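# Lower the held peg into the plate's hole

## Task

The left gripper starts out gripping a peg a little above a plate, near the plate's hole. Lower the peg into that hole until it sits on the hole's bottom, without forcing or wedging it hard, since a jam or heavy push ends the attempt.

## Robot and tools

Robot: two arms, left_arm and right_arm, each ending in a parallel gripper. Only left_arm, which already holds the peg, is needed here; right_arm can stay still. Camera images come from cam_head_left, cam_head_right, cam_left_wrist and cam_right_wrist, each 504x504, in that order.

Frames. The scene frame has +z up, +x pointing out over the table, its origin at table-top height between the arms, and left_arm on the +y side. Arm names do not match image sides. Calibrated bases in the scene frame: left_arm at (-0.002, +0.268, -0.017) m, right_arm at (-0.005, -0.308, -0.013) m, both nearly level. Each arm reports end_effector_position (metres) and end_effector_quat_wxyz in its own base frame. Fixed cameras use the scene frame. Reported positions can be off by a few centimetres. The gripper's fingers point along its own +z and open along its y; the reported position is between the pads, about 1 cm short of the fingertips.

Row layout, shared by execute_actions and move: one flat list of 14 numbers covering both arms. First left_arm: dx, dy, dz, rx, ry, rz, opening; then the same seven for right_arm. All values lie in [-1, 1]. The six pose numbers are an offset, not a pose: they are measured from that arm's Hand target as it stood when the action or move began, along the Hand target's own axes. 1.0 equals 0.6 m of travel or 180 degrees of turn; rx, ry, rz form one rotation vector. Opening is absolute: +1 fully open (0.094 m), -1 closed. Sending 0 for opening is a real command (half open) and would release the peg, so always resend the left gripper's current grip value, shown under Tool commands, and keep it closed on the peg. Six zeros re-issue an arm's current Hand target.

execute_actions(actions, cameras): actions is a list of actions; each action is a table of up to 15 rows, one row per control step of 1/30 s; a short table repeats its last row for the remaining steps. Every row counts from the action's start pose, not from the previous row, and repeating an offset in a new action moves the arm again. An empty list just returns state and images. cameras picks image sources: omitted, null or ["all"] gives all, [] gives none; an unknown name invalidates the call.

move(target, speed, blend, opening_speed, blocking, cameras): drives each gripper on a straight line toward an offset target. target is one 14-number row or a list of up to 15 rows, each offset from the same starting Hand targets. speed is top path speed in m/s, 0.002 to 2.9, default 0.25 (turn rate up to twice that in rad/s); one value or one per target. blend, in metres, rounds corners of a list. opening_speed is the finger rate per second on the -1..+1 scale, at least 0.2. blocking=false returns after about 0.5 s while the move continues. The path does not avoid obstacles. The result adds a move: line naming the ending (done, off_target, moving, held, fault) and limits such as paced or held. done means at rest within 10 mm and 2 degrees of the target; neither done nor off_target tells you about contact.

wait(seconds 0 to 10): lets time pass holding the last commands. stop(): brakes a running move. zoom_image(camera, region): enlarges [x0, y0, x1, y1] pixels (top-left origin, at most 504 by 504) of that camera's latest image. finished_scene(scene=1): ends the attempt for good.

Result lines. Hand target is the last commanded pose after clipping; the next offsets count from it. The gripper often rests short of it because of friction and weight; waiting does not help, but the next command, even zeros, asks again, and a remaining gap can be sent as an offset. grip_measured gives finger opening on the command scale. Joint velocities "within noise" means the arm is at rest. Joint torques follow Joint positions order and include gravity; the first three wrap at ±28 N m.

Control notes. Each step the commanded orientation is clipped to within 40 degrees of the measured one. Small moves may fall short or slip sideways, so check position and tilt after each move and correct. An arm blocked by an object keeps pushing until you command it back past its gripper. A harder, faster contact and a target far beyond the contact both press harder.

Approach. Use the head and left wrist images (zoom as needed) to line the peg up above the hole, make small lateral corrections, then lower slowly (low speed, small steps) until the peg stops on the bottom, and back the target off so the arm is not pressing. Whether to release the peg before finishing is your choice, but anything left must stay put without the robot.

Avoid: dropping the peg or letting go while it moves, fast or forceful descents, jamming, any contact between the two arms, striking the bar, plate and rail near the bases, routing a path close to an arm's own base, and anything falling off the table. Holding loads or straining toward unreachable poses heats motors: MOTOR HOT appears at 75 °C, at 90 °C the arm folds and idles, at 100 °C it goes limp.

Each tool is called after "Request:" as name(argument=value, ...), one argument or row to a line, values as JSON.

## Session

Request:
execute_actions(
  actions=[],
)

Scene clock: 0.00 s.
left_arm: end_effector_position=(+0.2753, -0.1532, +0.1252) grip_measured=-0.051 end_effector_quat_wxyz=(+0.006, +0.859, +0.512, -0.005) | right_arm: end_effector_position=(+0.3789, +0.0000, +0.4021) grip_measured=+1.000 end_effector_quat_wxyz=(+0.707, +0.000, +0.707, +0.000)
Joint positions: left_arm=[-0.5 1.729 1.476 -1.313 0.014 1.568 0.045] | right_arm=[0 1.047 1.047 0 0 0 0.094]
Joint velocities: within noise
Joint torques (N m): no reading
Motor temperatures (°C): left_arm=[24 31 35 27 26 28 27] | right_arm=[27 32 37 32 23 26 23]
Heat: left arm: 35 °C; right arm: 37 °C.
Hand target: left_arm +0.2778, -0.1531, +0.1340; +0.018, +0.858, +0.513, +0.003 | right_arm +0.3768, -0.0006, +0.4126; +0.717, +0.001, +0.697, -0.001
Tool commands: left_gripper/opening=-1.0 right_gripper/opening=+1.0

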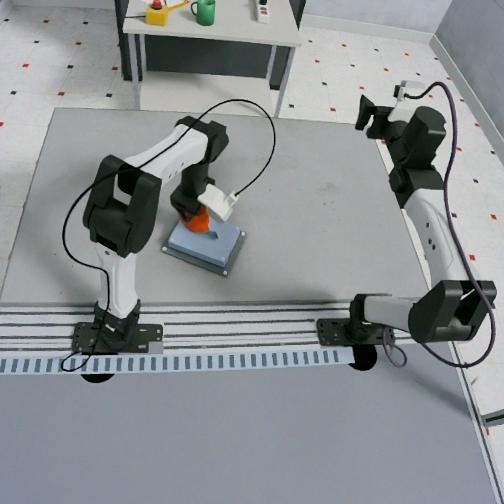

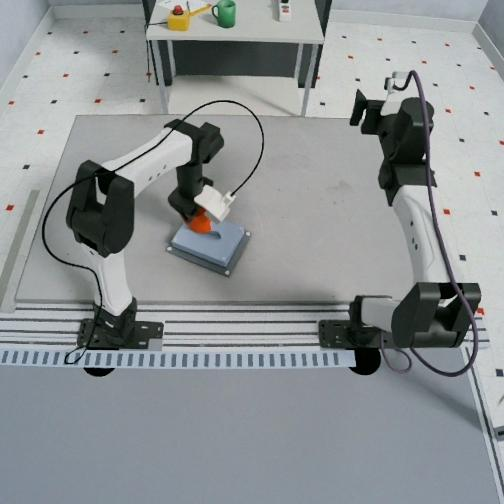

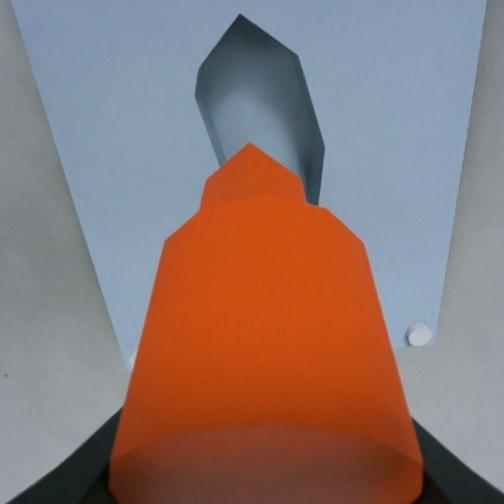

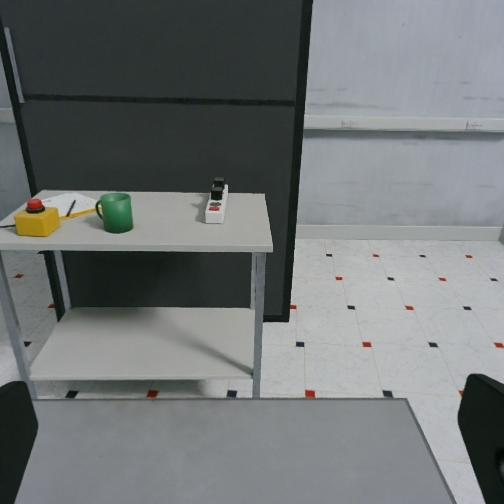

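Request:
zoom_image(
  camera="cam_left_wrist",
  region=[100, 0, 450, 350],
)

Request:
zoom_image(
  camera="cam_head_left",
  region=[150, 160, 270, 280],
)

Request:
zoom_image(
  camera="cam_head_right",
  region=[150, 160, 270, 280],
)

Scaled by 1.440 from the camera's 504x504 image, which has a finer 720x720 frame.

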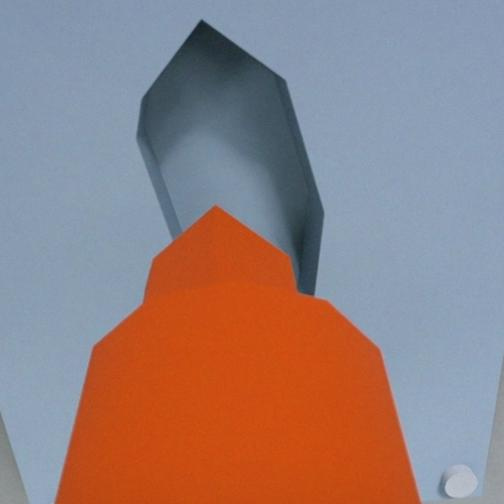

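Scaled by 4.200 from the camera's 504x504 image, which has a finer 720x720 frame.

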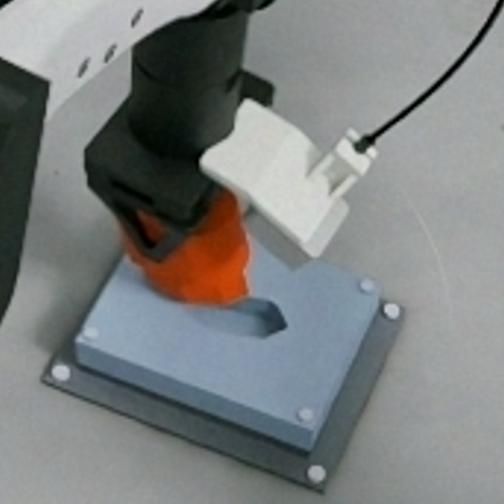

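Scaled by 4.200 from the camera's 504x504 image, which has a finer 720x720 frame.

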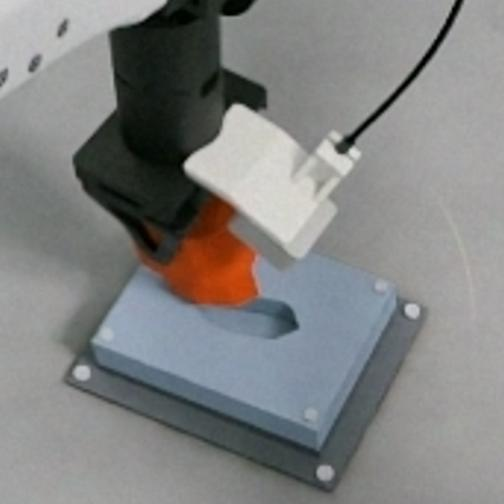

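Request:
zoom_image(
  camera="cam_left_wrist",
  region=[150, 100, 400, 350],
)

Request:
zoom_image(
  camera="cam_head_left",
  region=[170, 195, 230, 255],
)

Scaled by 2.016 from the camera's 504x504 image, which has a finer 720x720 frame.

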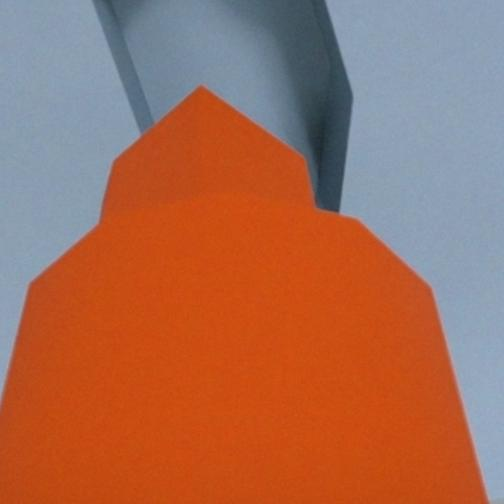

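Scaled by 8.400 from the camera's 504x504 image, which has a finer 720x720 frame.

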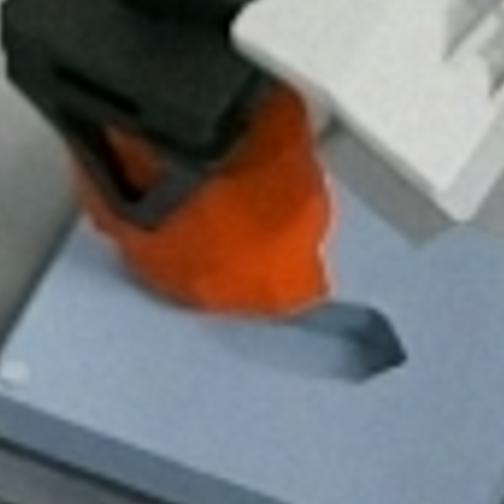

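Request:
move(
  target=[0,0,-0.1,0,0,0,-1,0,0,0,0,0,0,1],
  speed=0.15,
)

Request:
zoom_image(
  camera="cam_left_wrist",
  region=[50, 0, 450, 400],
)

Request:
zoom_image(
  camera="cam_head_left",
  region=[150, 170, 250, 270],
)

Request:
zoom_image(
  camera="cam_head_right",
  region=[150, 170, 250, 270],
)

Scene clock: 18.40 s.
left_arm: end_effector_position=(+0.2748, -0.1529, +0.1879) grip_measured=-0.050 end_effector_quat_wxyz=(+0.015, +0.859, +0.511, +0.001) | right_arm: end_effector_position=(+0.3789, +0.0000, +0.4021) grip_measured=+1.000 end_effector_quat_wxyz=(+0.707, +0.000, +0.707, +0.000)
Joint positions: left_arm=[-0.5 1.733 1.732 -1.542 0.014 1.568 0.045] | right_arm=[0 1.047 1.047 0 0 0 0.094]
Joint velocities: within noise
Joint torques (N m): left_arm=[-0.03 -8.21 7.61 0.12 -0.03 0.01] | right_arm=[0.32 -3.15 7.72 1.73 0 0.08]
Motor temperatures (°C): left_arm=[24 36 37 27 26 28 28] | right_arm=[27 33 43 35 23 26 23]
Heat: left arm: 37 °C; right arm: 43 °C.
Hand target: left_arm +0.2764, -0.1514, +0.1938; +0.018, +0.858, +0.513, +0.003 | right_arm +0.3768, -0.0006, +0.4126; +0.717, +0.001, +0.697, -0.001
Off the commanded pose: left_arm 0.006 m, 0 deg | right_arm 0.011 m, 2 deg.
move: off_target (right_arm)
camera_calibration:
cam_left_wrist: T_world_to_cam=[[-0.87983, 0.47268, -0.049723, 0.324616], [0.413885, 0.813392, 0.40877, -0.0282419], [0.233662, 0.339068, -0.911282, 0.24565], [0, 0, 0, 1]] pos_world=[0.239897, -0.21376, 0.251542]

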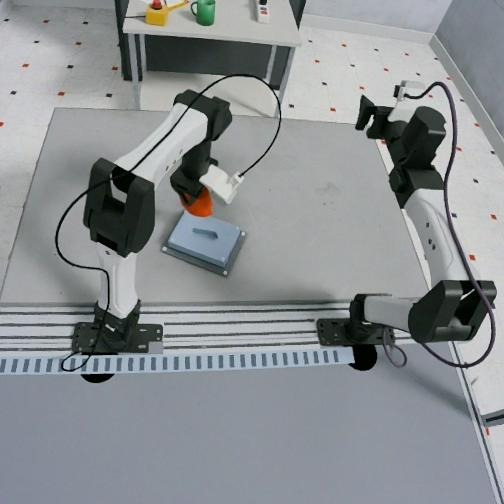

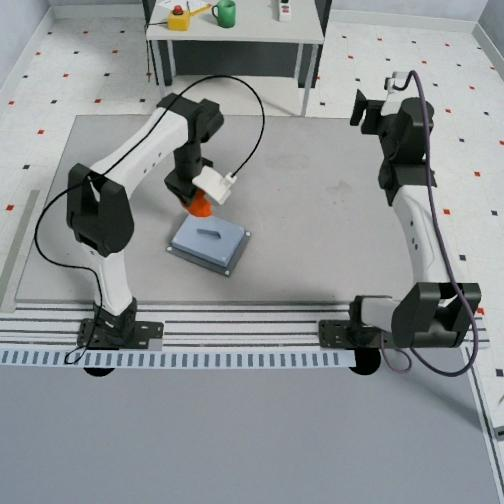

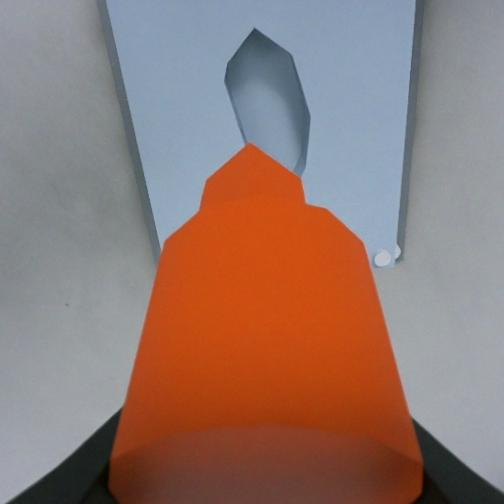

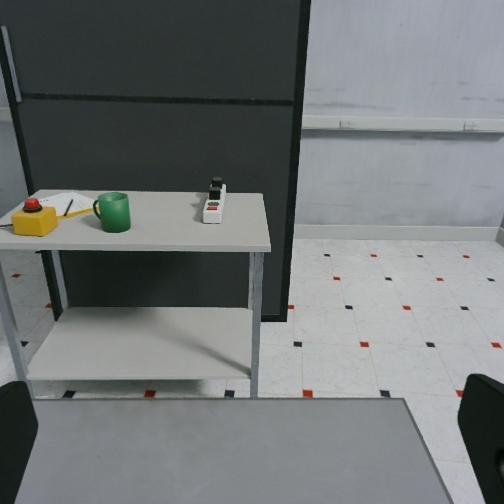

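Scaled by 1.260 from the camera's 504x504 image, which has a finer 720x720 frame.

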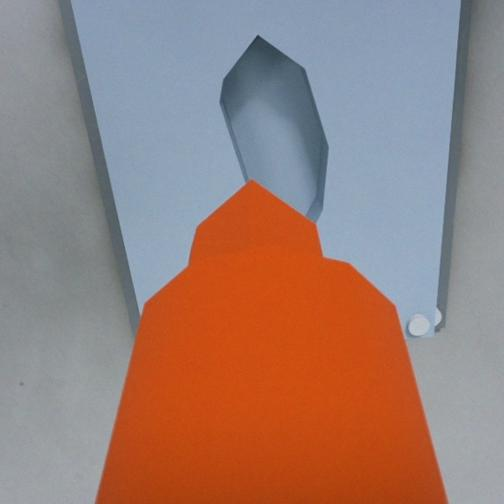

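Scaled by 5.040 from the camera's 504x504 image, which has a finer 720x720 frame.

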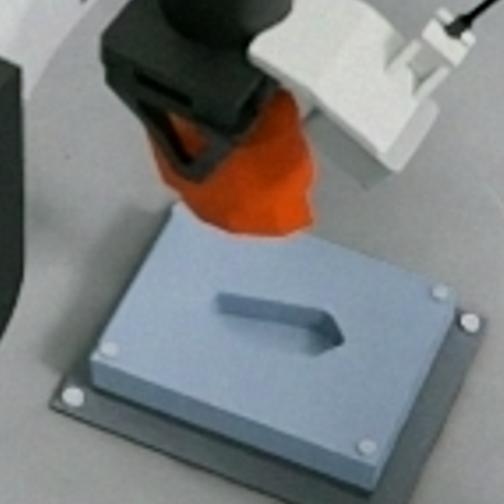

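Scaled by 5.040 from the camera's 504x504 image, which has a finer 720x720 frame.

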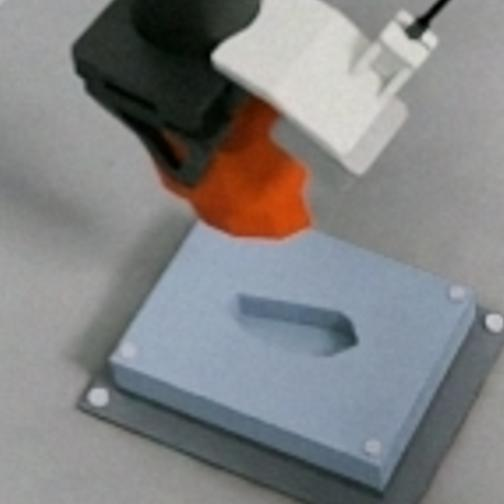

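Request:
move(
  target=[0,0,0,0,0,0,-1,0.490,0.443,-0.367,-0.294,-0.043,0.030,1],
  speed=0.3,
)

Request:
zoom_image(
  camera="cam_right_wrist",
  region=[100, 100, 450, 450],
)

Scene clock: 77.27 s.
left_arm: end_effector_position=(+0.2746, -0.1528, +0.1879) grip_measured=-0.050 end_effector_quat_wxyz=(+0.015, +0.859, +0.511, +0.001) | right_arm: end_effector_position=(+0.1668, +0.2670, +0.1095) grip_measured=+1.000 end_effector_quat_wxyz=(+0.612, -0.305, +0.682, +0.259)
Joint positions: left_arm=[-0.5 1.733 1.732 -1.543 0.014 1.568 0.045] | right_arm=[1.23 1.459 -0.001 1.332 0.406 0.032 0.094]
Joint velocities: within noise
Joint torques (N m): left_arm=[-0.03 -8.21 7.61 0.11 -0.03 0] | right_arm=[0.92 -1.98 2.92 1.94 0.11 0.21]
Motor temperatures (°C): left_arm=[24 41 43 26 26 27 29] | right_arm=[27 33 48 40 23 26 23]
Heat: left arm: 43 °C; right arm: 48 °C.
Hand target: left_arm +0.2764, -0.1514, +0.1938; +0.018, +0.858, +0.513, +0.003 | right_arm +0.1652, +0.2658, +0.1127; +0.685, -0.287, +0.576, +0.342
Off the commanded pose: left_arm 0.006 m, 0 deg | right_arm 0.004 m, 18 deg.
joint sent to its limit (right arm) — joint 3 (elbow), lower limit, where the elbow is as bent as it goes. The joint targets are off in orientation, not in position.
move: off_target (right_arm)
camera_calibration:
cam_left_wrist: T_world_to_cam=[[-0.879843, 0.472735, -0.0489616, 0.324264], [0.414205, 0.813243, 0.408742, -0.0282612], [0.233044, 0.339349, -0.911335, 0.245919], [0, 0, 0, 1]] pos_world=[0.239697, -0.21376, 0.251543]
cam_right_wrist: T_world_to_cam=[[0.704921, -0.709195, -0.0113623, 0.0740323], [-0.418374, -0.40281, -0.814068, 0.298198], [0.572756, 0.578607, -0.580658, -0.0968976], [0, 0, 0, 1]] pos_world=[0.12807, 0.228686, 0.187331]

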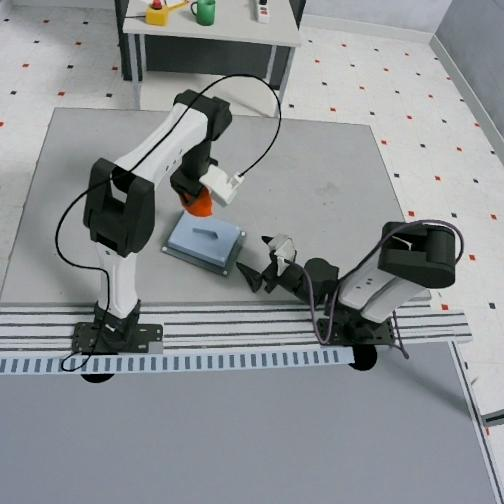

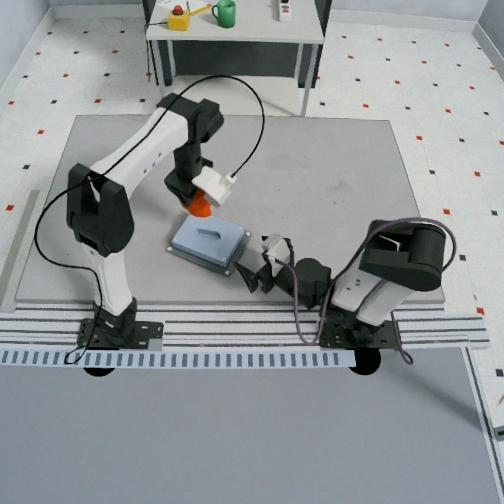

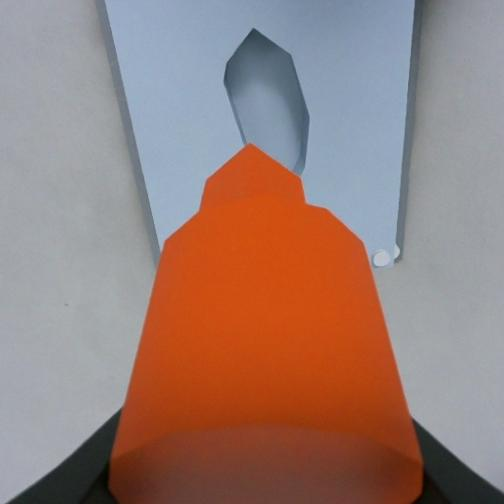

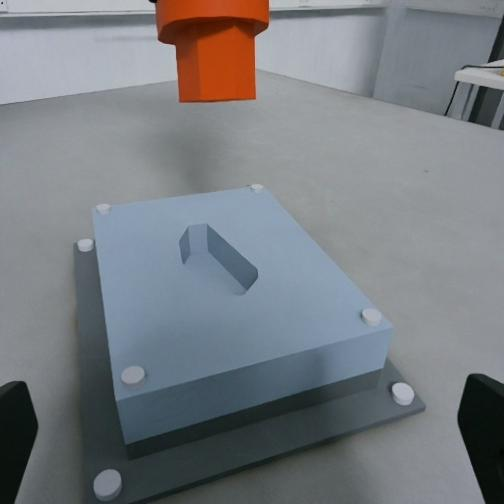

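Scaled by 1.440 from the camera's 504x504 image, which has a finer 720x720 frame.

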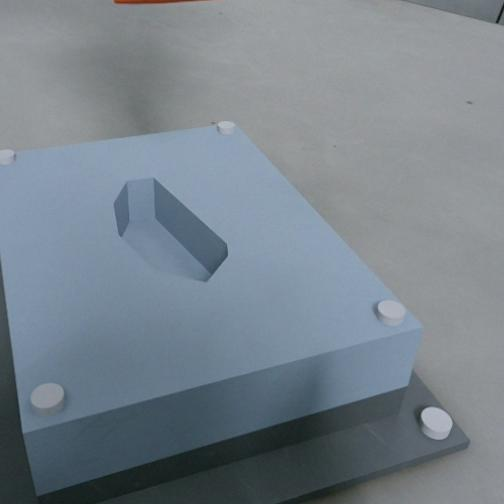

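Request:
zoom_image(
  camera="cam_right_wrist",
  region=[120, 0, 320, 200],
)

Request:
zoom_image(
  camera="cam_right_wrist",
  region=[150, 180, 290, 320],
)

Request:
zoom_image(
  camera="cam_left_wrist",
  region=[150, 0, 400, 250],
)

Scaled by 2.520 from the camera's 504x504 image, which has a finer 720x720 frame.

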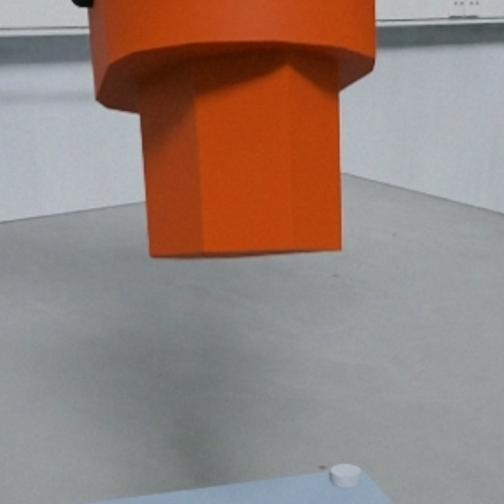

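Scaled by 3.600 from the camera's 504x504 image, which has a finer 720x720 frame.

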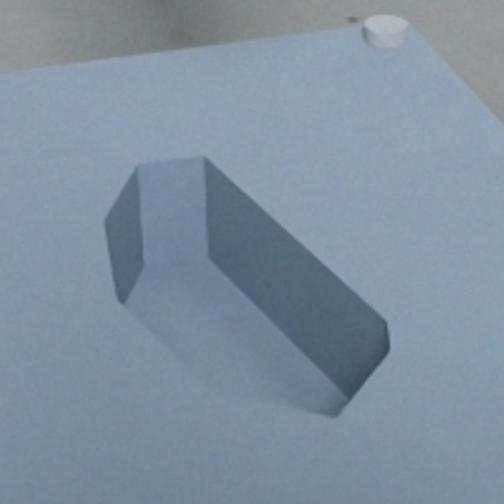

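Scaled by 2.016 from the camera's 504x504 image, which has a finer 720x720 frame.

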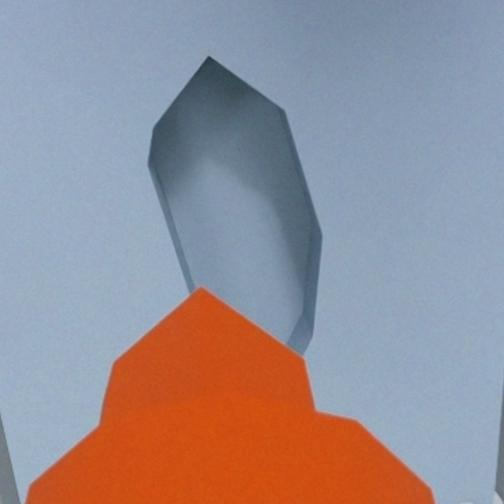

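Request:
zoom_image(
  camera="cam_right_wrist",
  region=[165, 15, 265, 115],
)

Request:
zoom_image(
  camera="cam_left_wrist",
  region=[190, 130, 320, 260],
)

Scaled by 5.040 from the camera's 504x504 image, which has a finer 720x720 frame.

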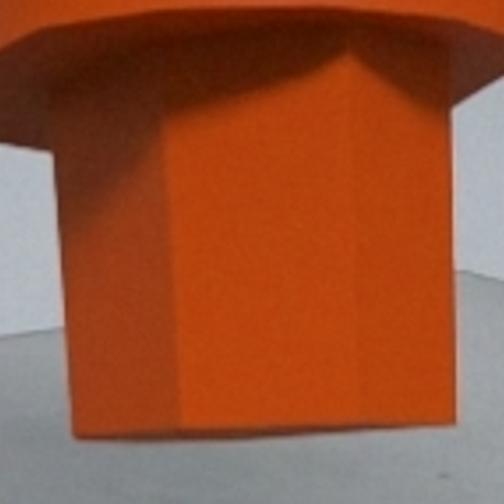

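Scaled by 3.877 from the camera's 504x504 image, which has a finer 720x720 frame.

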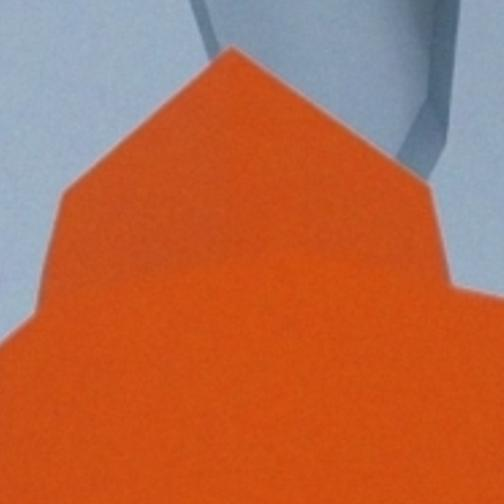

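Request:
move(
  target=[-0.0547,-0.0053,0.07,0,0,-0.0361,-1,0,0,0,0,0,0,1],
  speed=0.15,
)

Request:
zoom_image(
  camera="cam_right_wrist",
  region=[60, 60, 410, 410],
)

Request:
zoom_image(
  camera="cam_right_wrist",
  region=[150, 130, 300, 280],
)

Request:
zoom_image(
  camera="cam_left_wrist",
  region=[170, 90, 350, 270],
)

Scene clock: 134.77 s.
left_arm: end_effector_position=(+0.2581, -0.1789, +0.1454) grip_measured=-0.050 end_effector_quat_wxyz=(+0.002, +0.830, +0.557, -0.007) | right_arm: end_effector_position=(+0.1669, +0.2672, +0.1081) grip_measured=+1.000 end_effector_quat_wxyz=(+0.619, -0.295, +0.682, +0.254)
Joint positions: left_arm=[-0.598 1.733 1.561 -1.4 0.014 1.361 0.045] | right_arm=[1.255 1.532 -0.001 1.416 0.455 0.032 0.094]
Joint velocities: within noise
Joint torques (N m): left_arm=[-0.76 -11.08 5.14 0.4 -0.06 -0.11] | right_arm=[0.95 -2.18 2.58 1.97 0.09 0.21]
Motor temperatures (°C): left_arm=[24 43 44 26 26 27 30] | right_arm=[27 32 41 46 23 26 23]
Heat: left arm: 44 °C; right arm: 46 °C.
Hand target: left_arm +0.2591, -0.1800, +0.1523; +0.018, +0.828, +0.561, +0.002 | right_arm +0.1652, +0.2657, +0.1127; +0.685, -0.287, +0.576, +0.342
Off the commanded pose: left_arm 0.007 m, 2 deg | right_arm 0.005 m, 18 deg.
joint sent to its limit (right arm) — joint 3 (elbow), lower limit, where the elbow is as bent as it goes. The joint targets are off in orientation, not in position.
move: off_target (right_arm)
camera_calibration:
cam_left_wrist: T_world_to_cam=[[-0.926892, 0.374868, -0.018573, 0.310224], [0.334939, 0.848467, 0.40978, 0.0437717], [0.169372, 0.373601, -0.911995, 0.242499], [0, 0, 0, 1]] pos_world=[0.231811, -0.24403, 0.208983]
cam_right_wrist: T_world_to_cam=[[0.68801, -0.725613, -0.0113247, 0.0813816], [-0.420567, -0.385957, -0.821073, 0.293911], [0.591411, 0.569669, -0.570711, -0.0997154], [0, 0, 0, 1]] pos_world=[0.12659, 0.229293, 0.185335]

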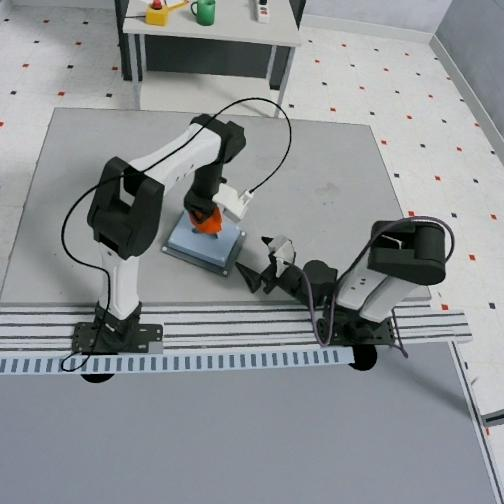

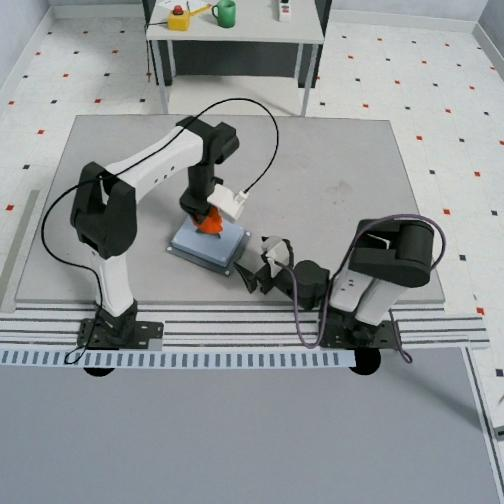

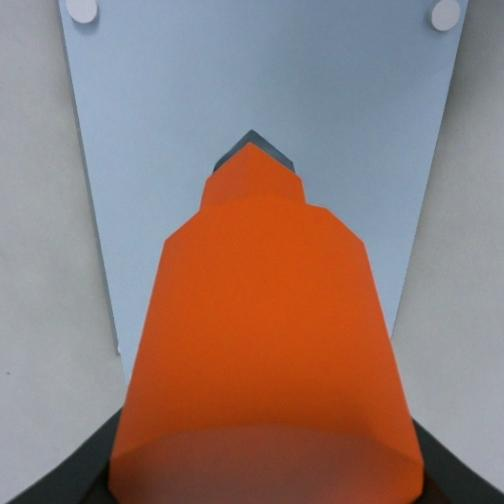

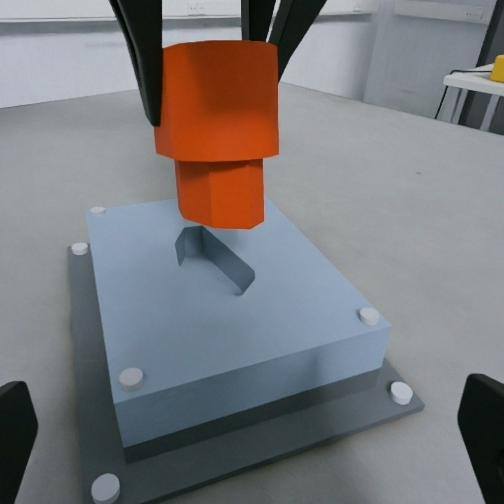

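Scaled by 1.440 from the camera's 504x504 image, which has a finer 720x720 frame.

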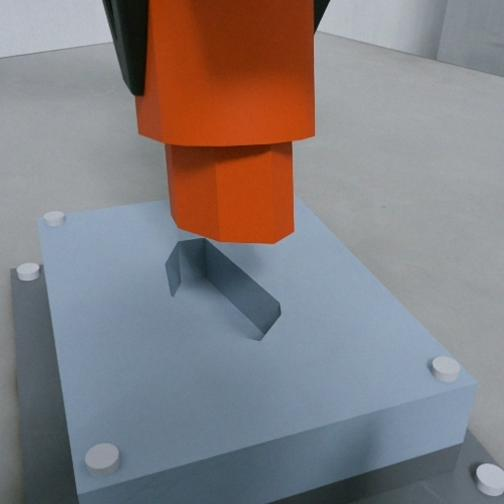

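Scaled by 3.360 from the camera's 504x504 image, which has a finer 720x720 frame.

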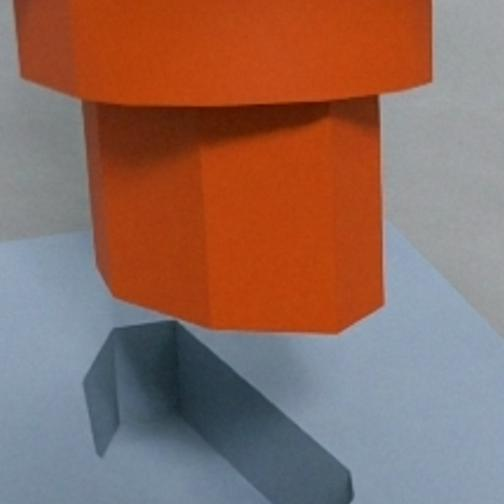

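Scaled by 2.800 from the camera's 504x504 image, which has a finer 720x720 frame.

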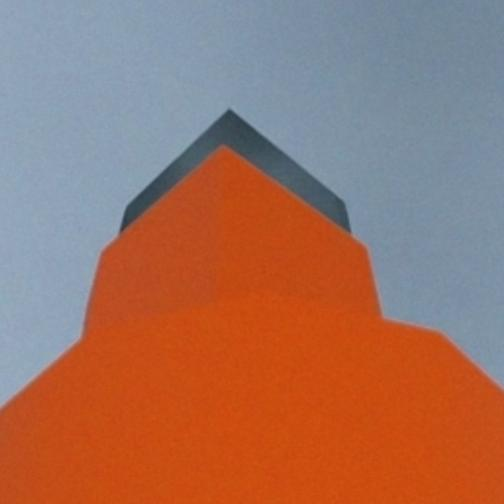

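Request:
move(
  target=[-0.0183,-0.0043,0,-0.0191,0.0796,0,-1,0,0,0,0,0,0,1],
  speed=0.15,
)

Request:
zoom_image(
  camera="cam_right_wrist",
  region=[150, 120, 300, 270],
)

Request:
zoom_image(
  camera="cam_left_wrist",
  region=[170, 90, 350, 270],
)

Scene clock: 199.80 s.
left_arm: end_effector_position=(+0.2514, -0.1922, +0.1497) grip_measured=-0.050 end_effector_quat_wxyz=(-0.023, +0.824, +0.556, +0.111) | right_arm: end_effector_position=(+0.1667, +0.2669, +0.1019) grip_measured=+1.000 end_effector_quat_wxyz=(+0.620, -0.292, +0.686, +0.244)
Joint positions: left_arm=[-0.775 1.733 1.561 -1.4 -0.227 1.18 0.045] | right_arm=[1.274 1.604 -0.001 1.478 0.493 0.032 0.094]
Joint velocities: within noise
Joint torques (N m): left_arm=[-0.75 -8.59 6.06 0.13 -0.39 -0.09] | right_arm=[0.9 -2.44 2.17 2.22 0.11 0.17]
Motor temperatures (°C): left_arm=[24 51 41 26 26 27 31] | right_arm=[27 32 39 48 23 26 23]
Heat: left arm: 51 °C; right arm: 48 °C.
Hand target: left_arm +0.2525, -0.1892, +0.1523; -0.027, +0.820, +0.558, +0.122 | right_arm +0.1652, +0.2658, +0.1127; +0.685, -0.287, +0.576, +0.342
Off the commanded pose: left_arm 0.004 m, 1 deg | right_arm 0.011 m, 19 deg.
joint sent to its limit (right arm) — joint 3 (elbow), lower limit, where the elbow is as bent as it goes. The joint targets are off in orientation, not in position.
move: off_target (right_arm)
camera_calibration:
cam_left_wrist: T_world_to_cam=[[-0.91793, 0.381917, -0.107448, 0.321512], [0.24675, 0.761634, 0.599189, 0.0325965], [0.310676, 0.523501, -0.793364, 0.228076], [0, 0, 0, 1]] pos_world=[0.216224, -0.267015, 0.195962]
cam_right_wrist: T_world_to_cam=[[0.674541, -0.738233, -0.00239729, 0.0858036], [-0.426541, -0.387086, -0.817452, 0.289598], [0.602542, 0.552427, -0.575992, -0.0996817], [0, 0, 0, 1]] pos_world=[0.12571, 0.230509, 0.179523]

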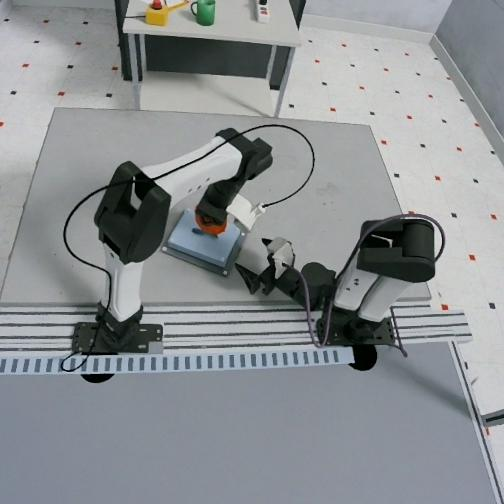

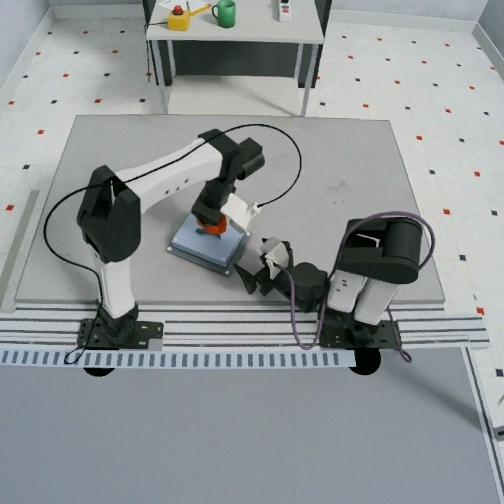

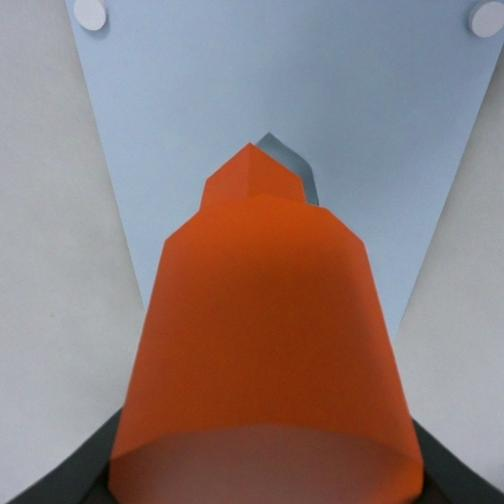

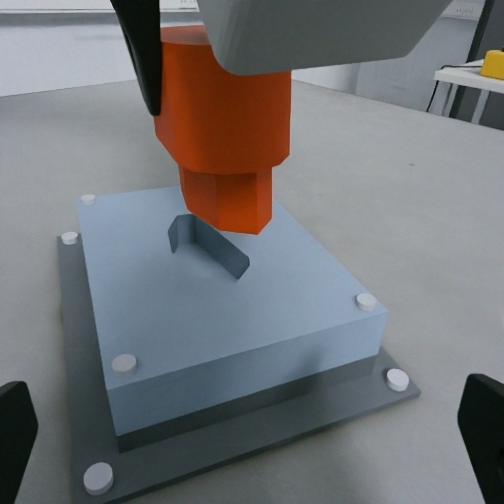

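Scaled by 3.360 from the camera's 504x504 image, which has a finer 720x720 frame.

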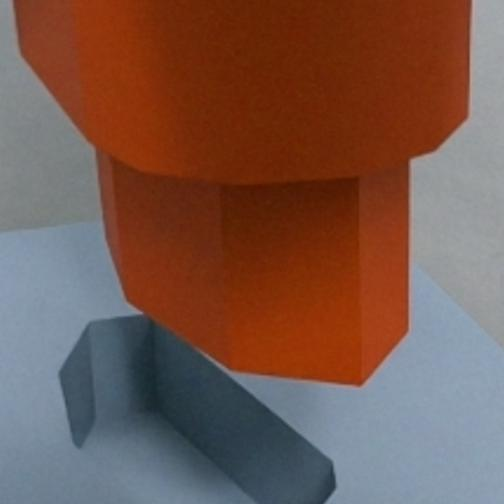

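Scaled by 2.800 from the camera's 504x504 image, which has a finer 720x720 frame.

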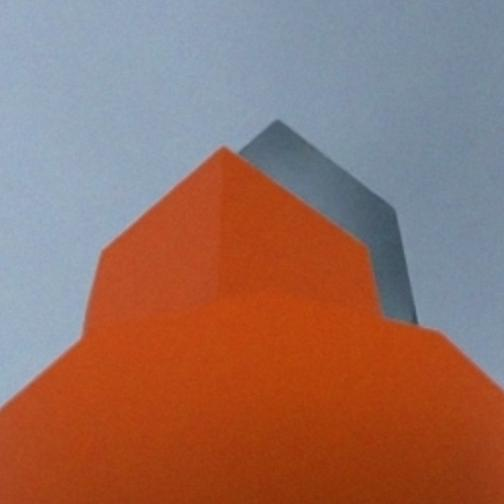

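Request:
move(
  target=[0.0013,-0.0057,0.0273,0.0054,0.0170,-0.0004,-1,0,0,0,0.046,0.091,-0.010,1],
  speed=0.1,
)

Request:
zoom_image(
  camera="cam_right_wrist",
  region=[150, 150, 300, 300],
)

Request:
zoom_image(
  camera="cam_left_wrist",
  region=[170, 90, 350, 270],
)

Scene clock: 260.13 s.
left_arm: end_effector_position=(+0.2493, -0.1846, +0.1360) grip_measured=-0.050 end_effector_quat_wxyz=(-0.052, +0.819, +0.557, +0.126) | right_arm: end_effector_position=(+0.1657, +0.2629, +0.1031) grip_measured=+1.000 end_effector_quat_wxyz=(+0.613, -0.300, +0.693, +0.234)
Joint positions: left_arm=[-0.784 1.753 1.522 -1.395 -0.268 1.156 0.045] | right_arm=[1.274 1.461 -0.001 1.303 0.494 0.032 0.094]
Joint velocities: within noise
Joint torques (N m): left_arm=[-0.9 -8.73 5.16 0.27 -0.42 -0.12] | right_arm=[0.9 -4.62 4.07 1.66 0.12 0.11]
Motor temperatures (°C): left_arm=[24 46 41 25 26 27 32] | right_arm=[27 32 38 56 23 26 23]
Heat: left arm: 46 °C; right arm: 56 °C.
Hand target: left_arm +0.2524, -0.1843, +0.1363; -0.049, +0.816, +0.559, +0.139 | right_arm +0.1652, +0.2658, +0.1126; +0.620, -0.291, +0.686, +0.245
Off the commanded pose: left_arm 0.003 m, 2 deg | right_arm 0.010 m, 2 deg.
move: done
camera_calibration:
cam_left_wrist: T_world_to_cam=[[-0.923209, 0.376246, -0.0782618, 0.311489], [0.240798, 0.725064, 0.645212, 0.0240964], [0.299503, 0.57682, -0.759985, 0.221901], [0, 0, 0, 1]] pos_world=[0.215306, -0.262665, 0.177472]
cam_right_wrist: T_world_to_cam=[[0.673749, -0.738824, 0.0141981, 0.0821931], [-0.434588, -0.411703, -0.801021, 0.294693], [0.597659, 0.533517, -0.598468, -0.088051], [0, 0, 0, 1]] pos_world=[0.125317, 0.229029, 0.182192]

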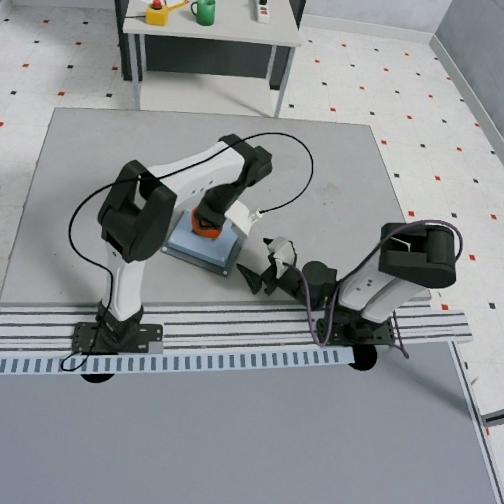

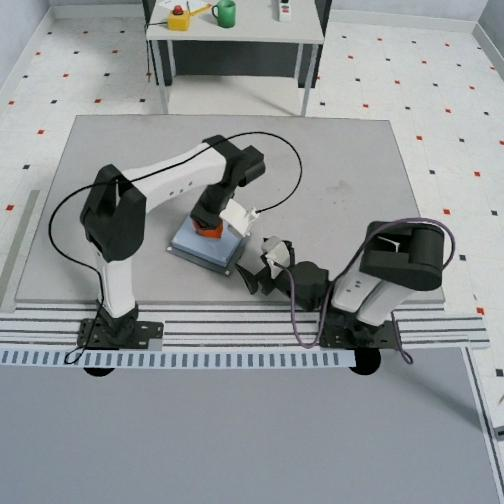

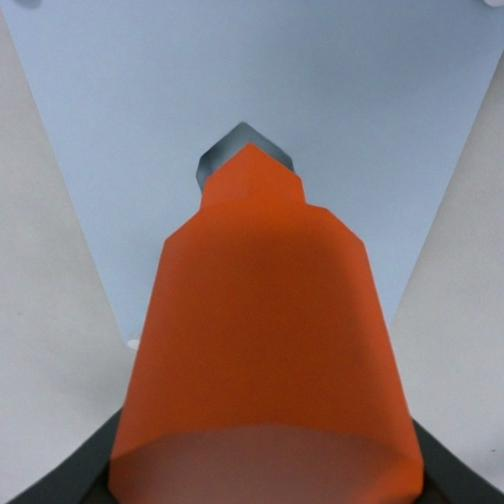

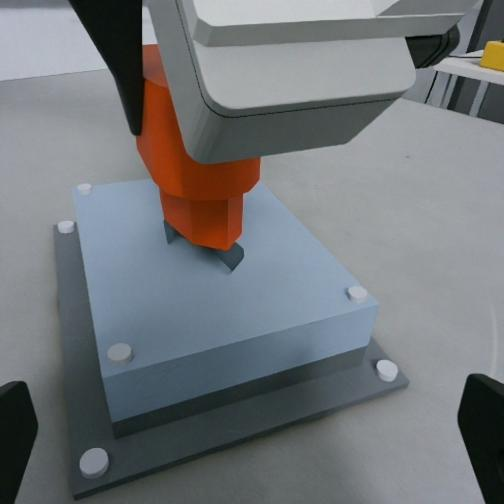

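Scaled by 3.360 from the camera's 504x504 image, which has a finer 720x720 frame.

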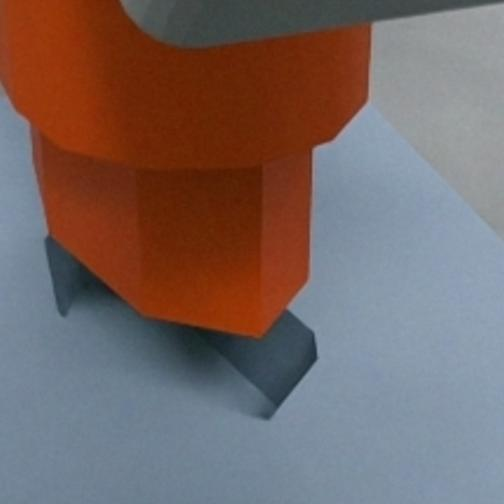

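Scaled by 2.800 from the camera's 504x504 image, which has a finer 720x720 frame.

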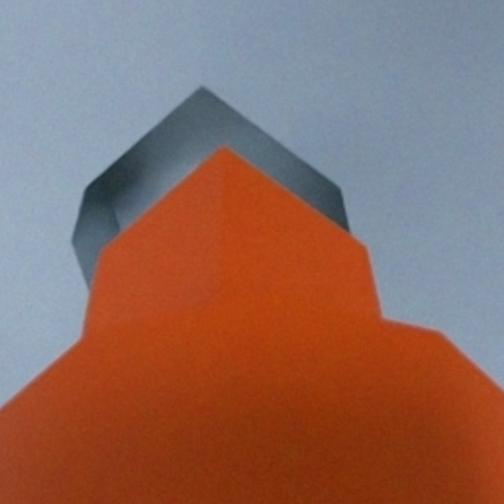

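Request:
zoom_image(
  camera="cam_right_wrist",
  region=[150, 175, 250, 275],
)

Request:
zoom_image(
  camera="cam_left_wrist",
  region=[190, 110, 320, 240],
)

Scaled by 5.040 from the camera's 504x504 image, which has a finer 720x720 frame.

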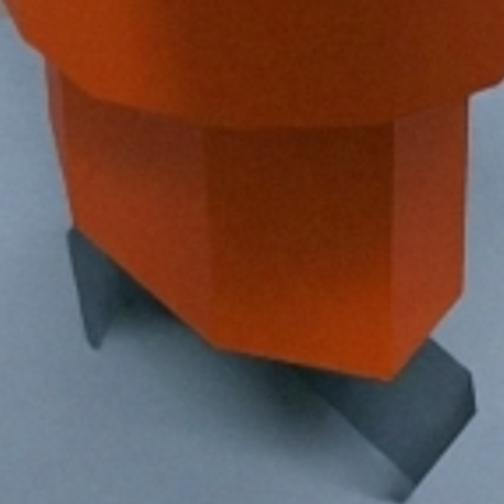

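Scaled by 3.877 from the camera's 504x504 image, which has a finer 720x720 frame.

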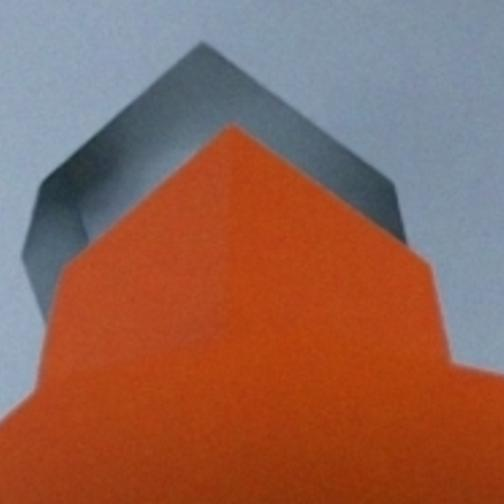

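Request:
move(
  target=[-0.0008,0.0040,0.0128,-0.0005,-0.0032,0.0036,-1,0,0,0,0,0,0,1],
  speed=0.05,
)

Request:
zoom_image(
  camera="cam_right_wrist",
  region=[150, 175, 250, 275],
)

Request:
zoom_image(
  camera="cam_left_wrist",
  region=[190, 110, 320, 240],
)

Scene clock: 306.40 s.
left_arm: end_effector_position=(+0.2512, -0.1865, +0.1299) grip_measured=-0.050 end_effector_quat_wxyz=(-0.046, +0.820, +0.556, +0.127) | right_arm: end_effector_position=(+0.1657, +0.2629, +0.1030) grip_measured=+1.000 end_effector_quat_wxyz=(+0.612, -0.300, +0.693, +0.234)
Joint positions: left_arm=[-0.784 1.753 1.498 -1.36 -0.268 1.16 0.045] | right_arm=[1.274 1.461 -0.001 1.302 0.494 0.032 0.094]
Joint velocities: within noise
Joint torques (N m): left_arm=[0.1 -8.57 5.08 0.3 -0.34 0.09] | right_arm=[0.95 -4.62 4.1 1.63 0.13 0.11]
Motor temperatures (°C): left_arm=[24 44 40 25 26 27 32] | right_arm=[27 33 39 51 23 26 23]
Heat: left arm: 44 °C; right arm: 51 °C.
Hand target: left_arm +0.2558, -0.1838, +0.1290; -0.046, +0.820, +0.554, +0.135 | right_arm +0.1652, +0.2658, +0.1127; +0.620, -0.291, +0.686, +0.245
Off the commanded pose: left_arm 0.005 m, 1 deg | right_arm 0.010 m, 2 deg.
move: done
camera_calibration:
cam_left_wrist: T_world_to_cam=[[-0.92123, 0.37899, -0.087759, 0.314731], [0.238786, 0.728983, 0.641534, 0.0306569], [0.30711, 0.570044, -0.762058, 0.214945], [0, 0, 0, 1]] pos_world=[0.216608, -0.264157, 0.171754]
cam_right_wrist: T_world_to_cam=[[0.673722, -0.738845, 0.0144088, 0.0821644], [-0.434632, -0.411941, -0.800874, 0.294646], [0.597657, 0.533304, -0.598659, -0.0880274], [0, 0, 0, 1]] pos_world=[0.125317, 0.229029, 0.182092]

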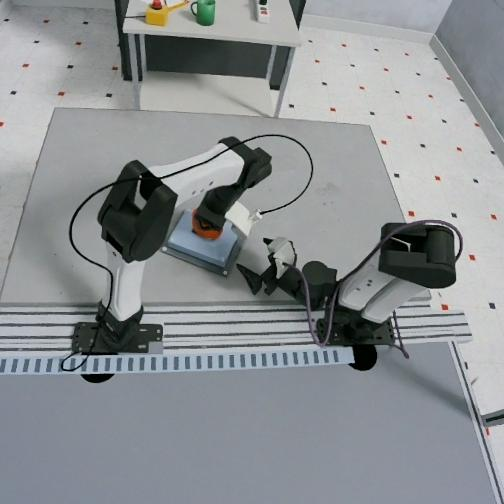

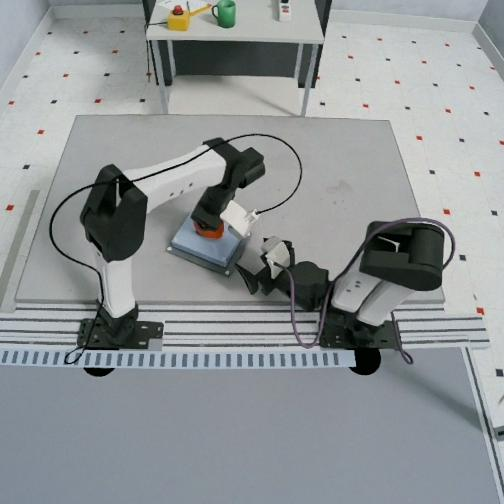

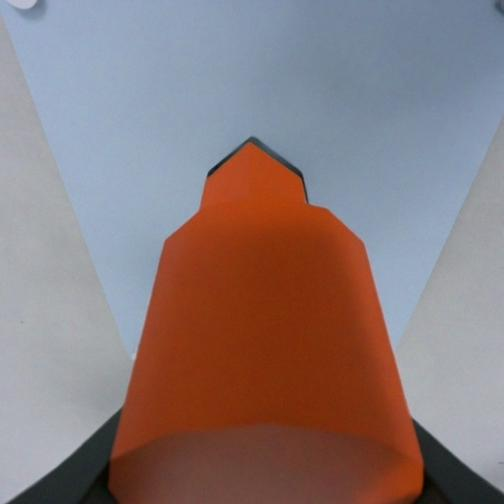

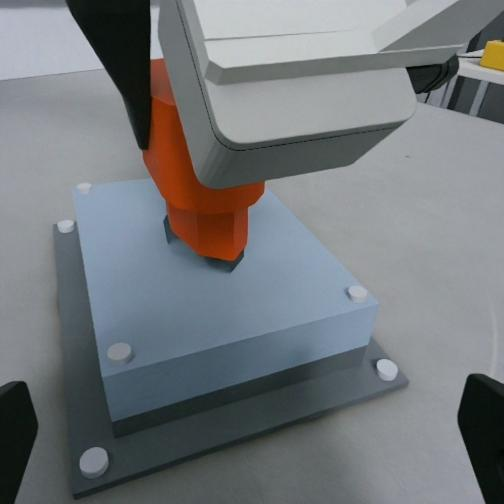

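Scaled by 5.040 from the camera's 504x504 image, which has a finer 720x720 frame.

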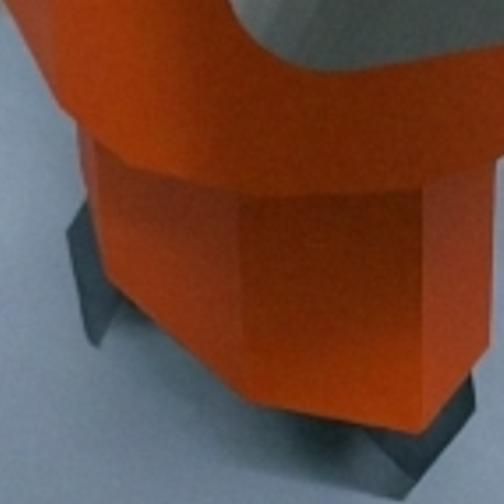

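Scaled by 3.877 from the camera's 504x504 image, which has a finer 720x720 frame.

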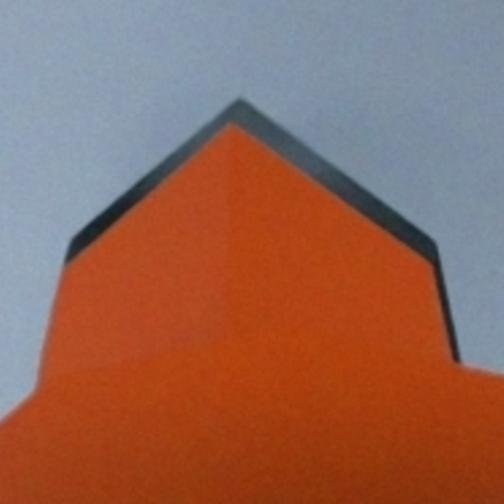

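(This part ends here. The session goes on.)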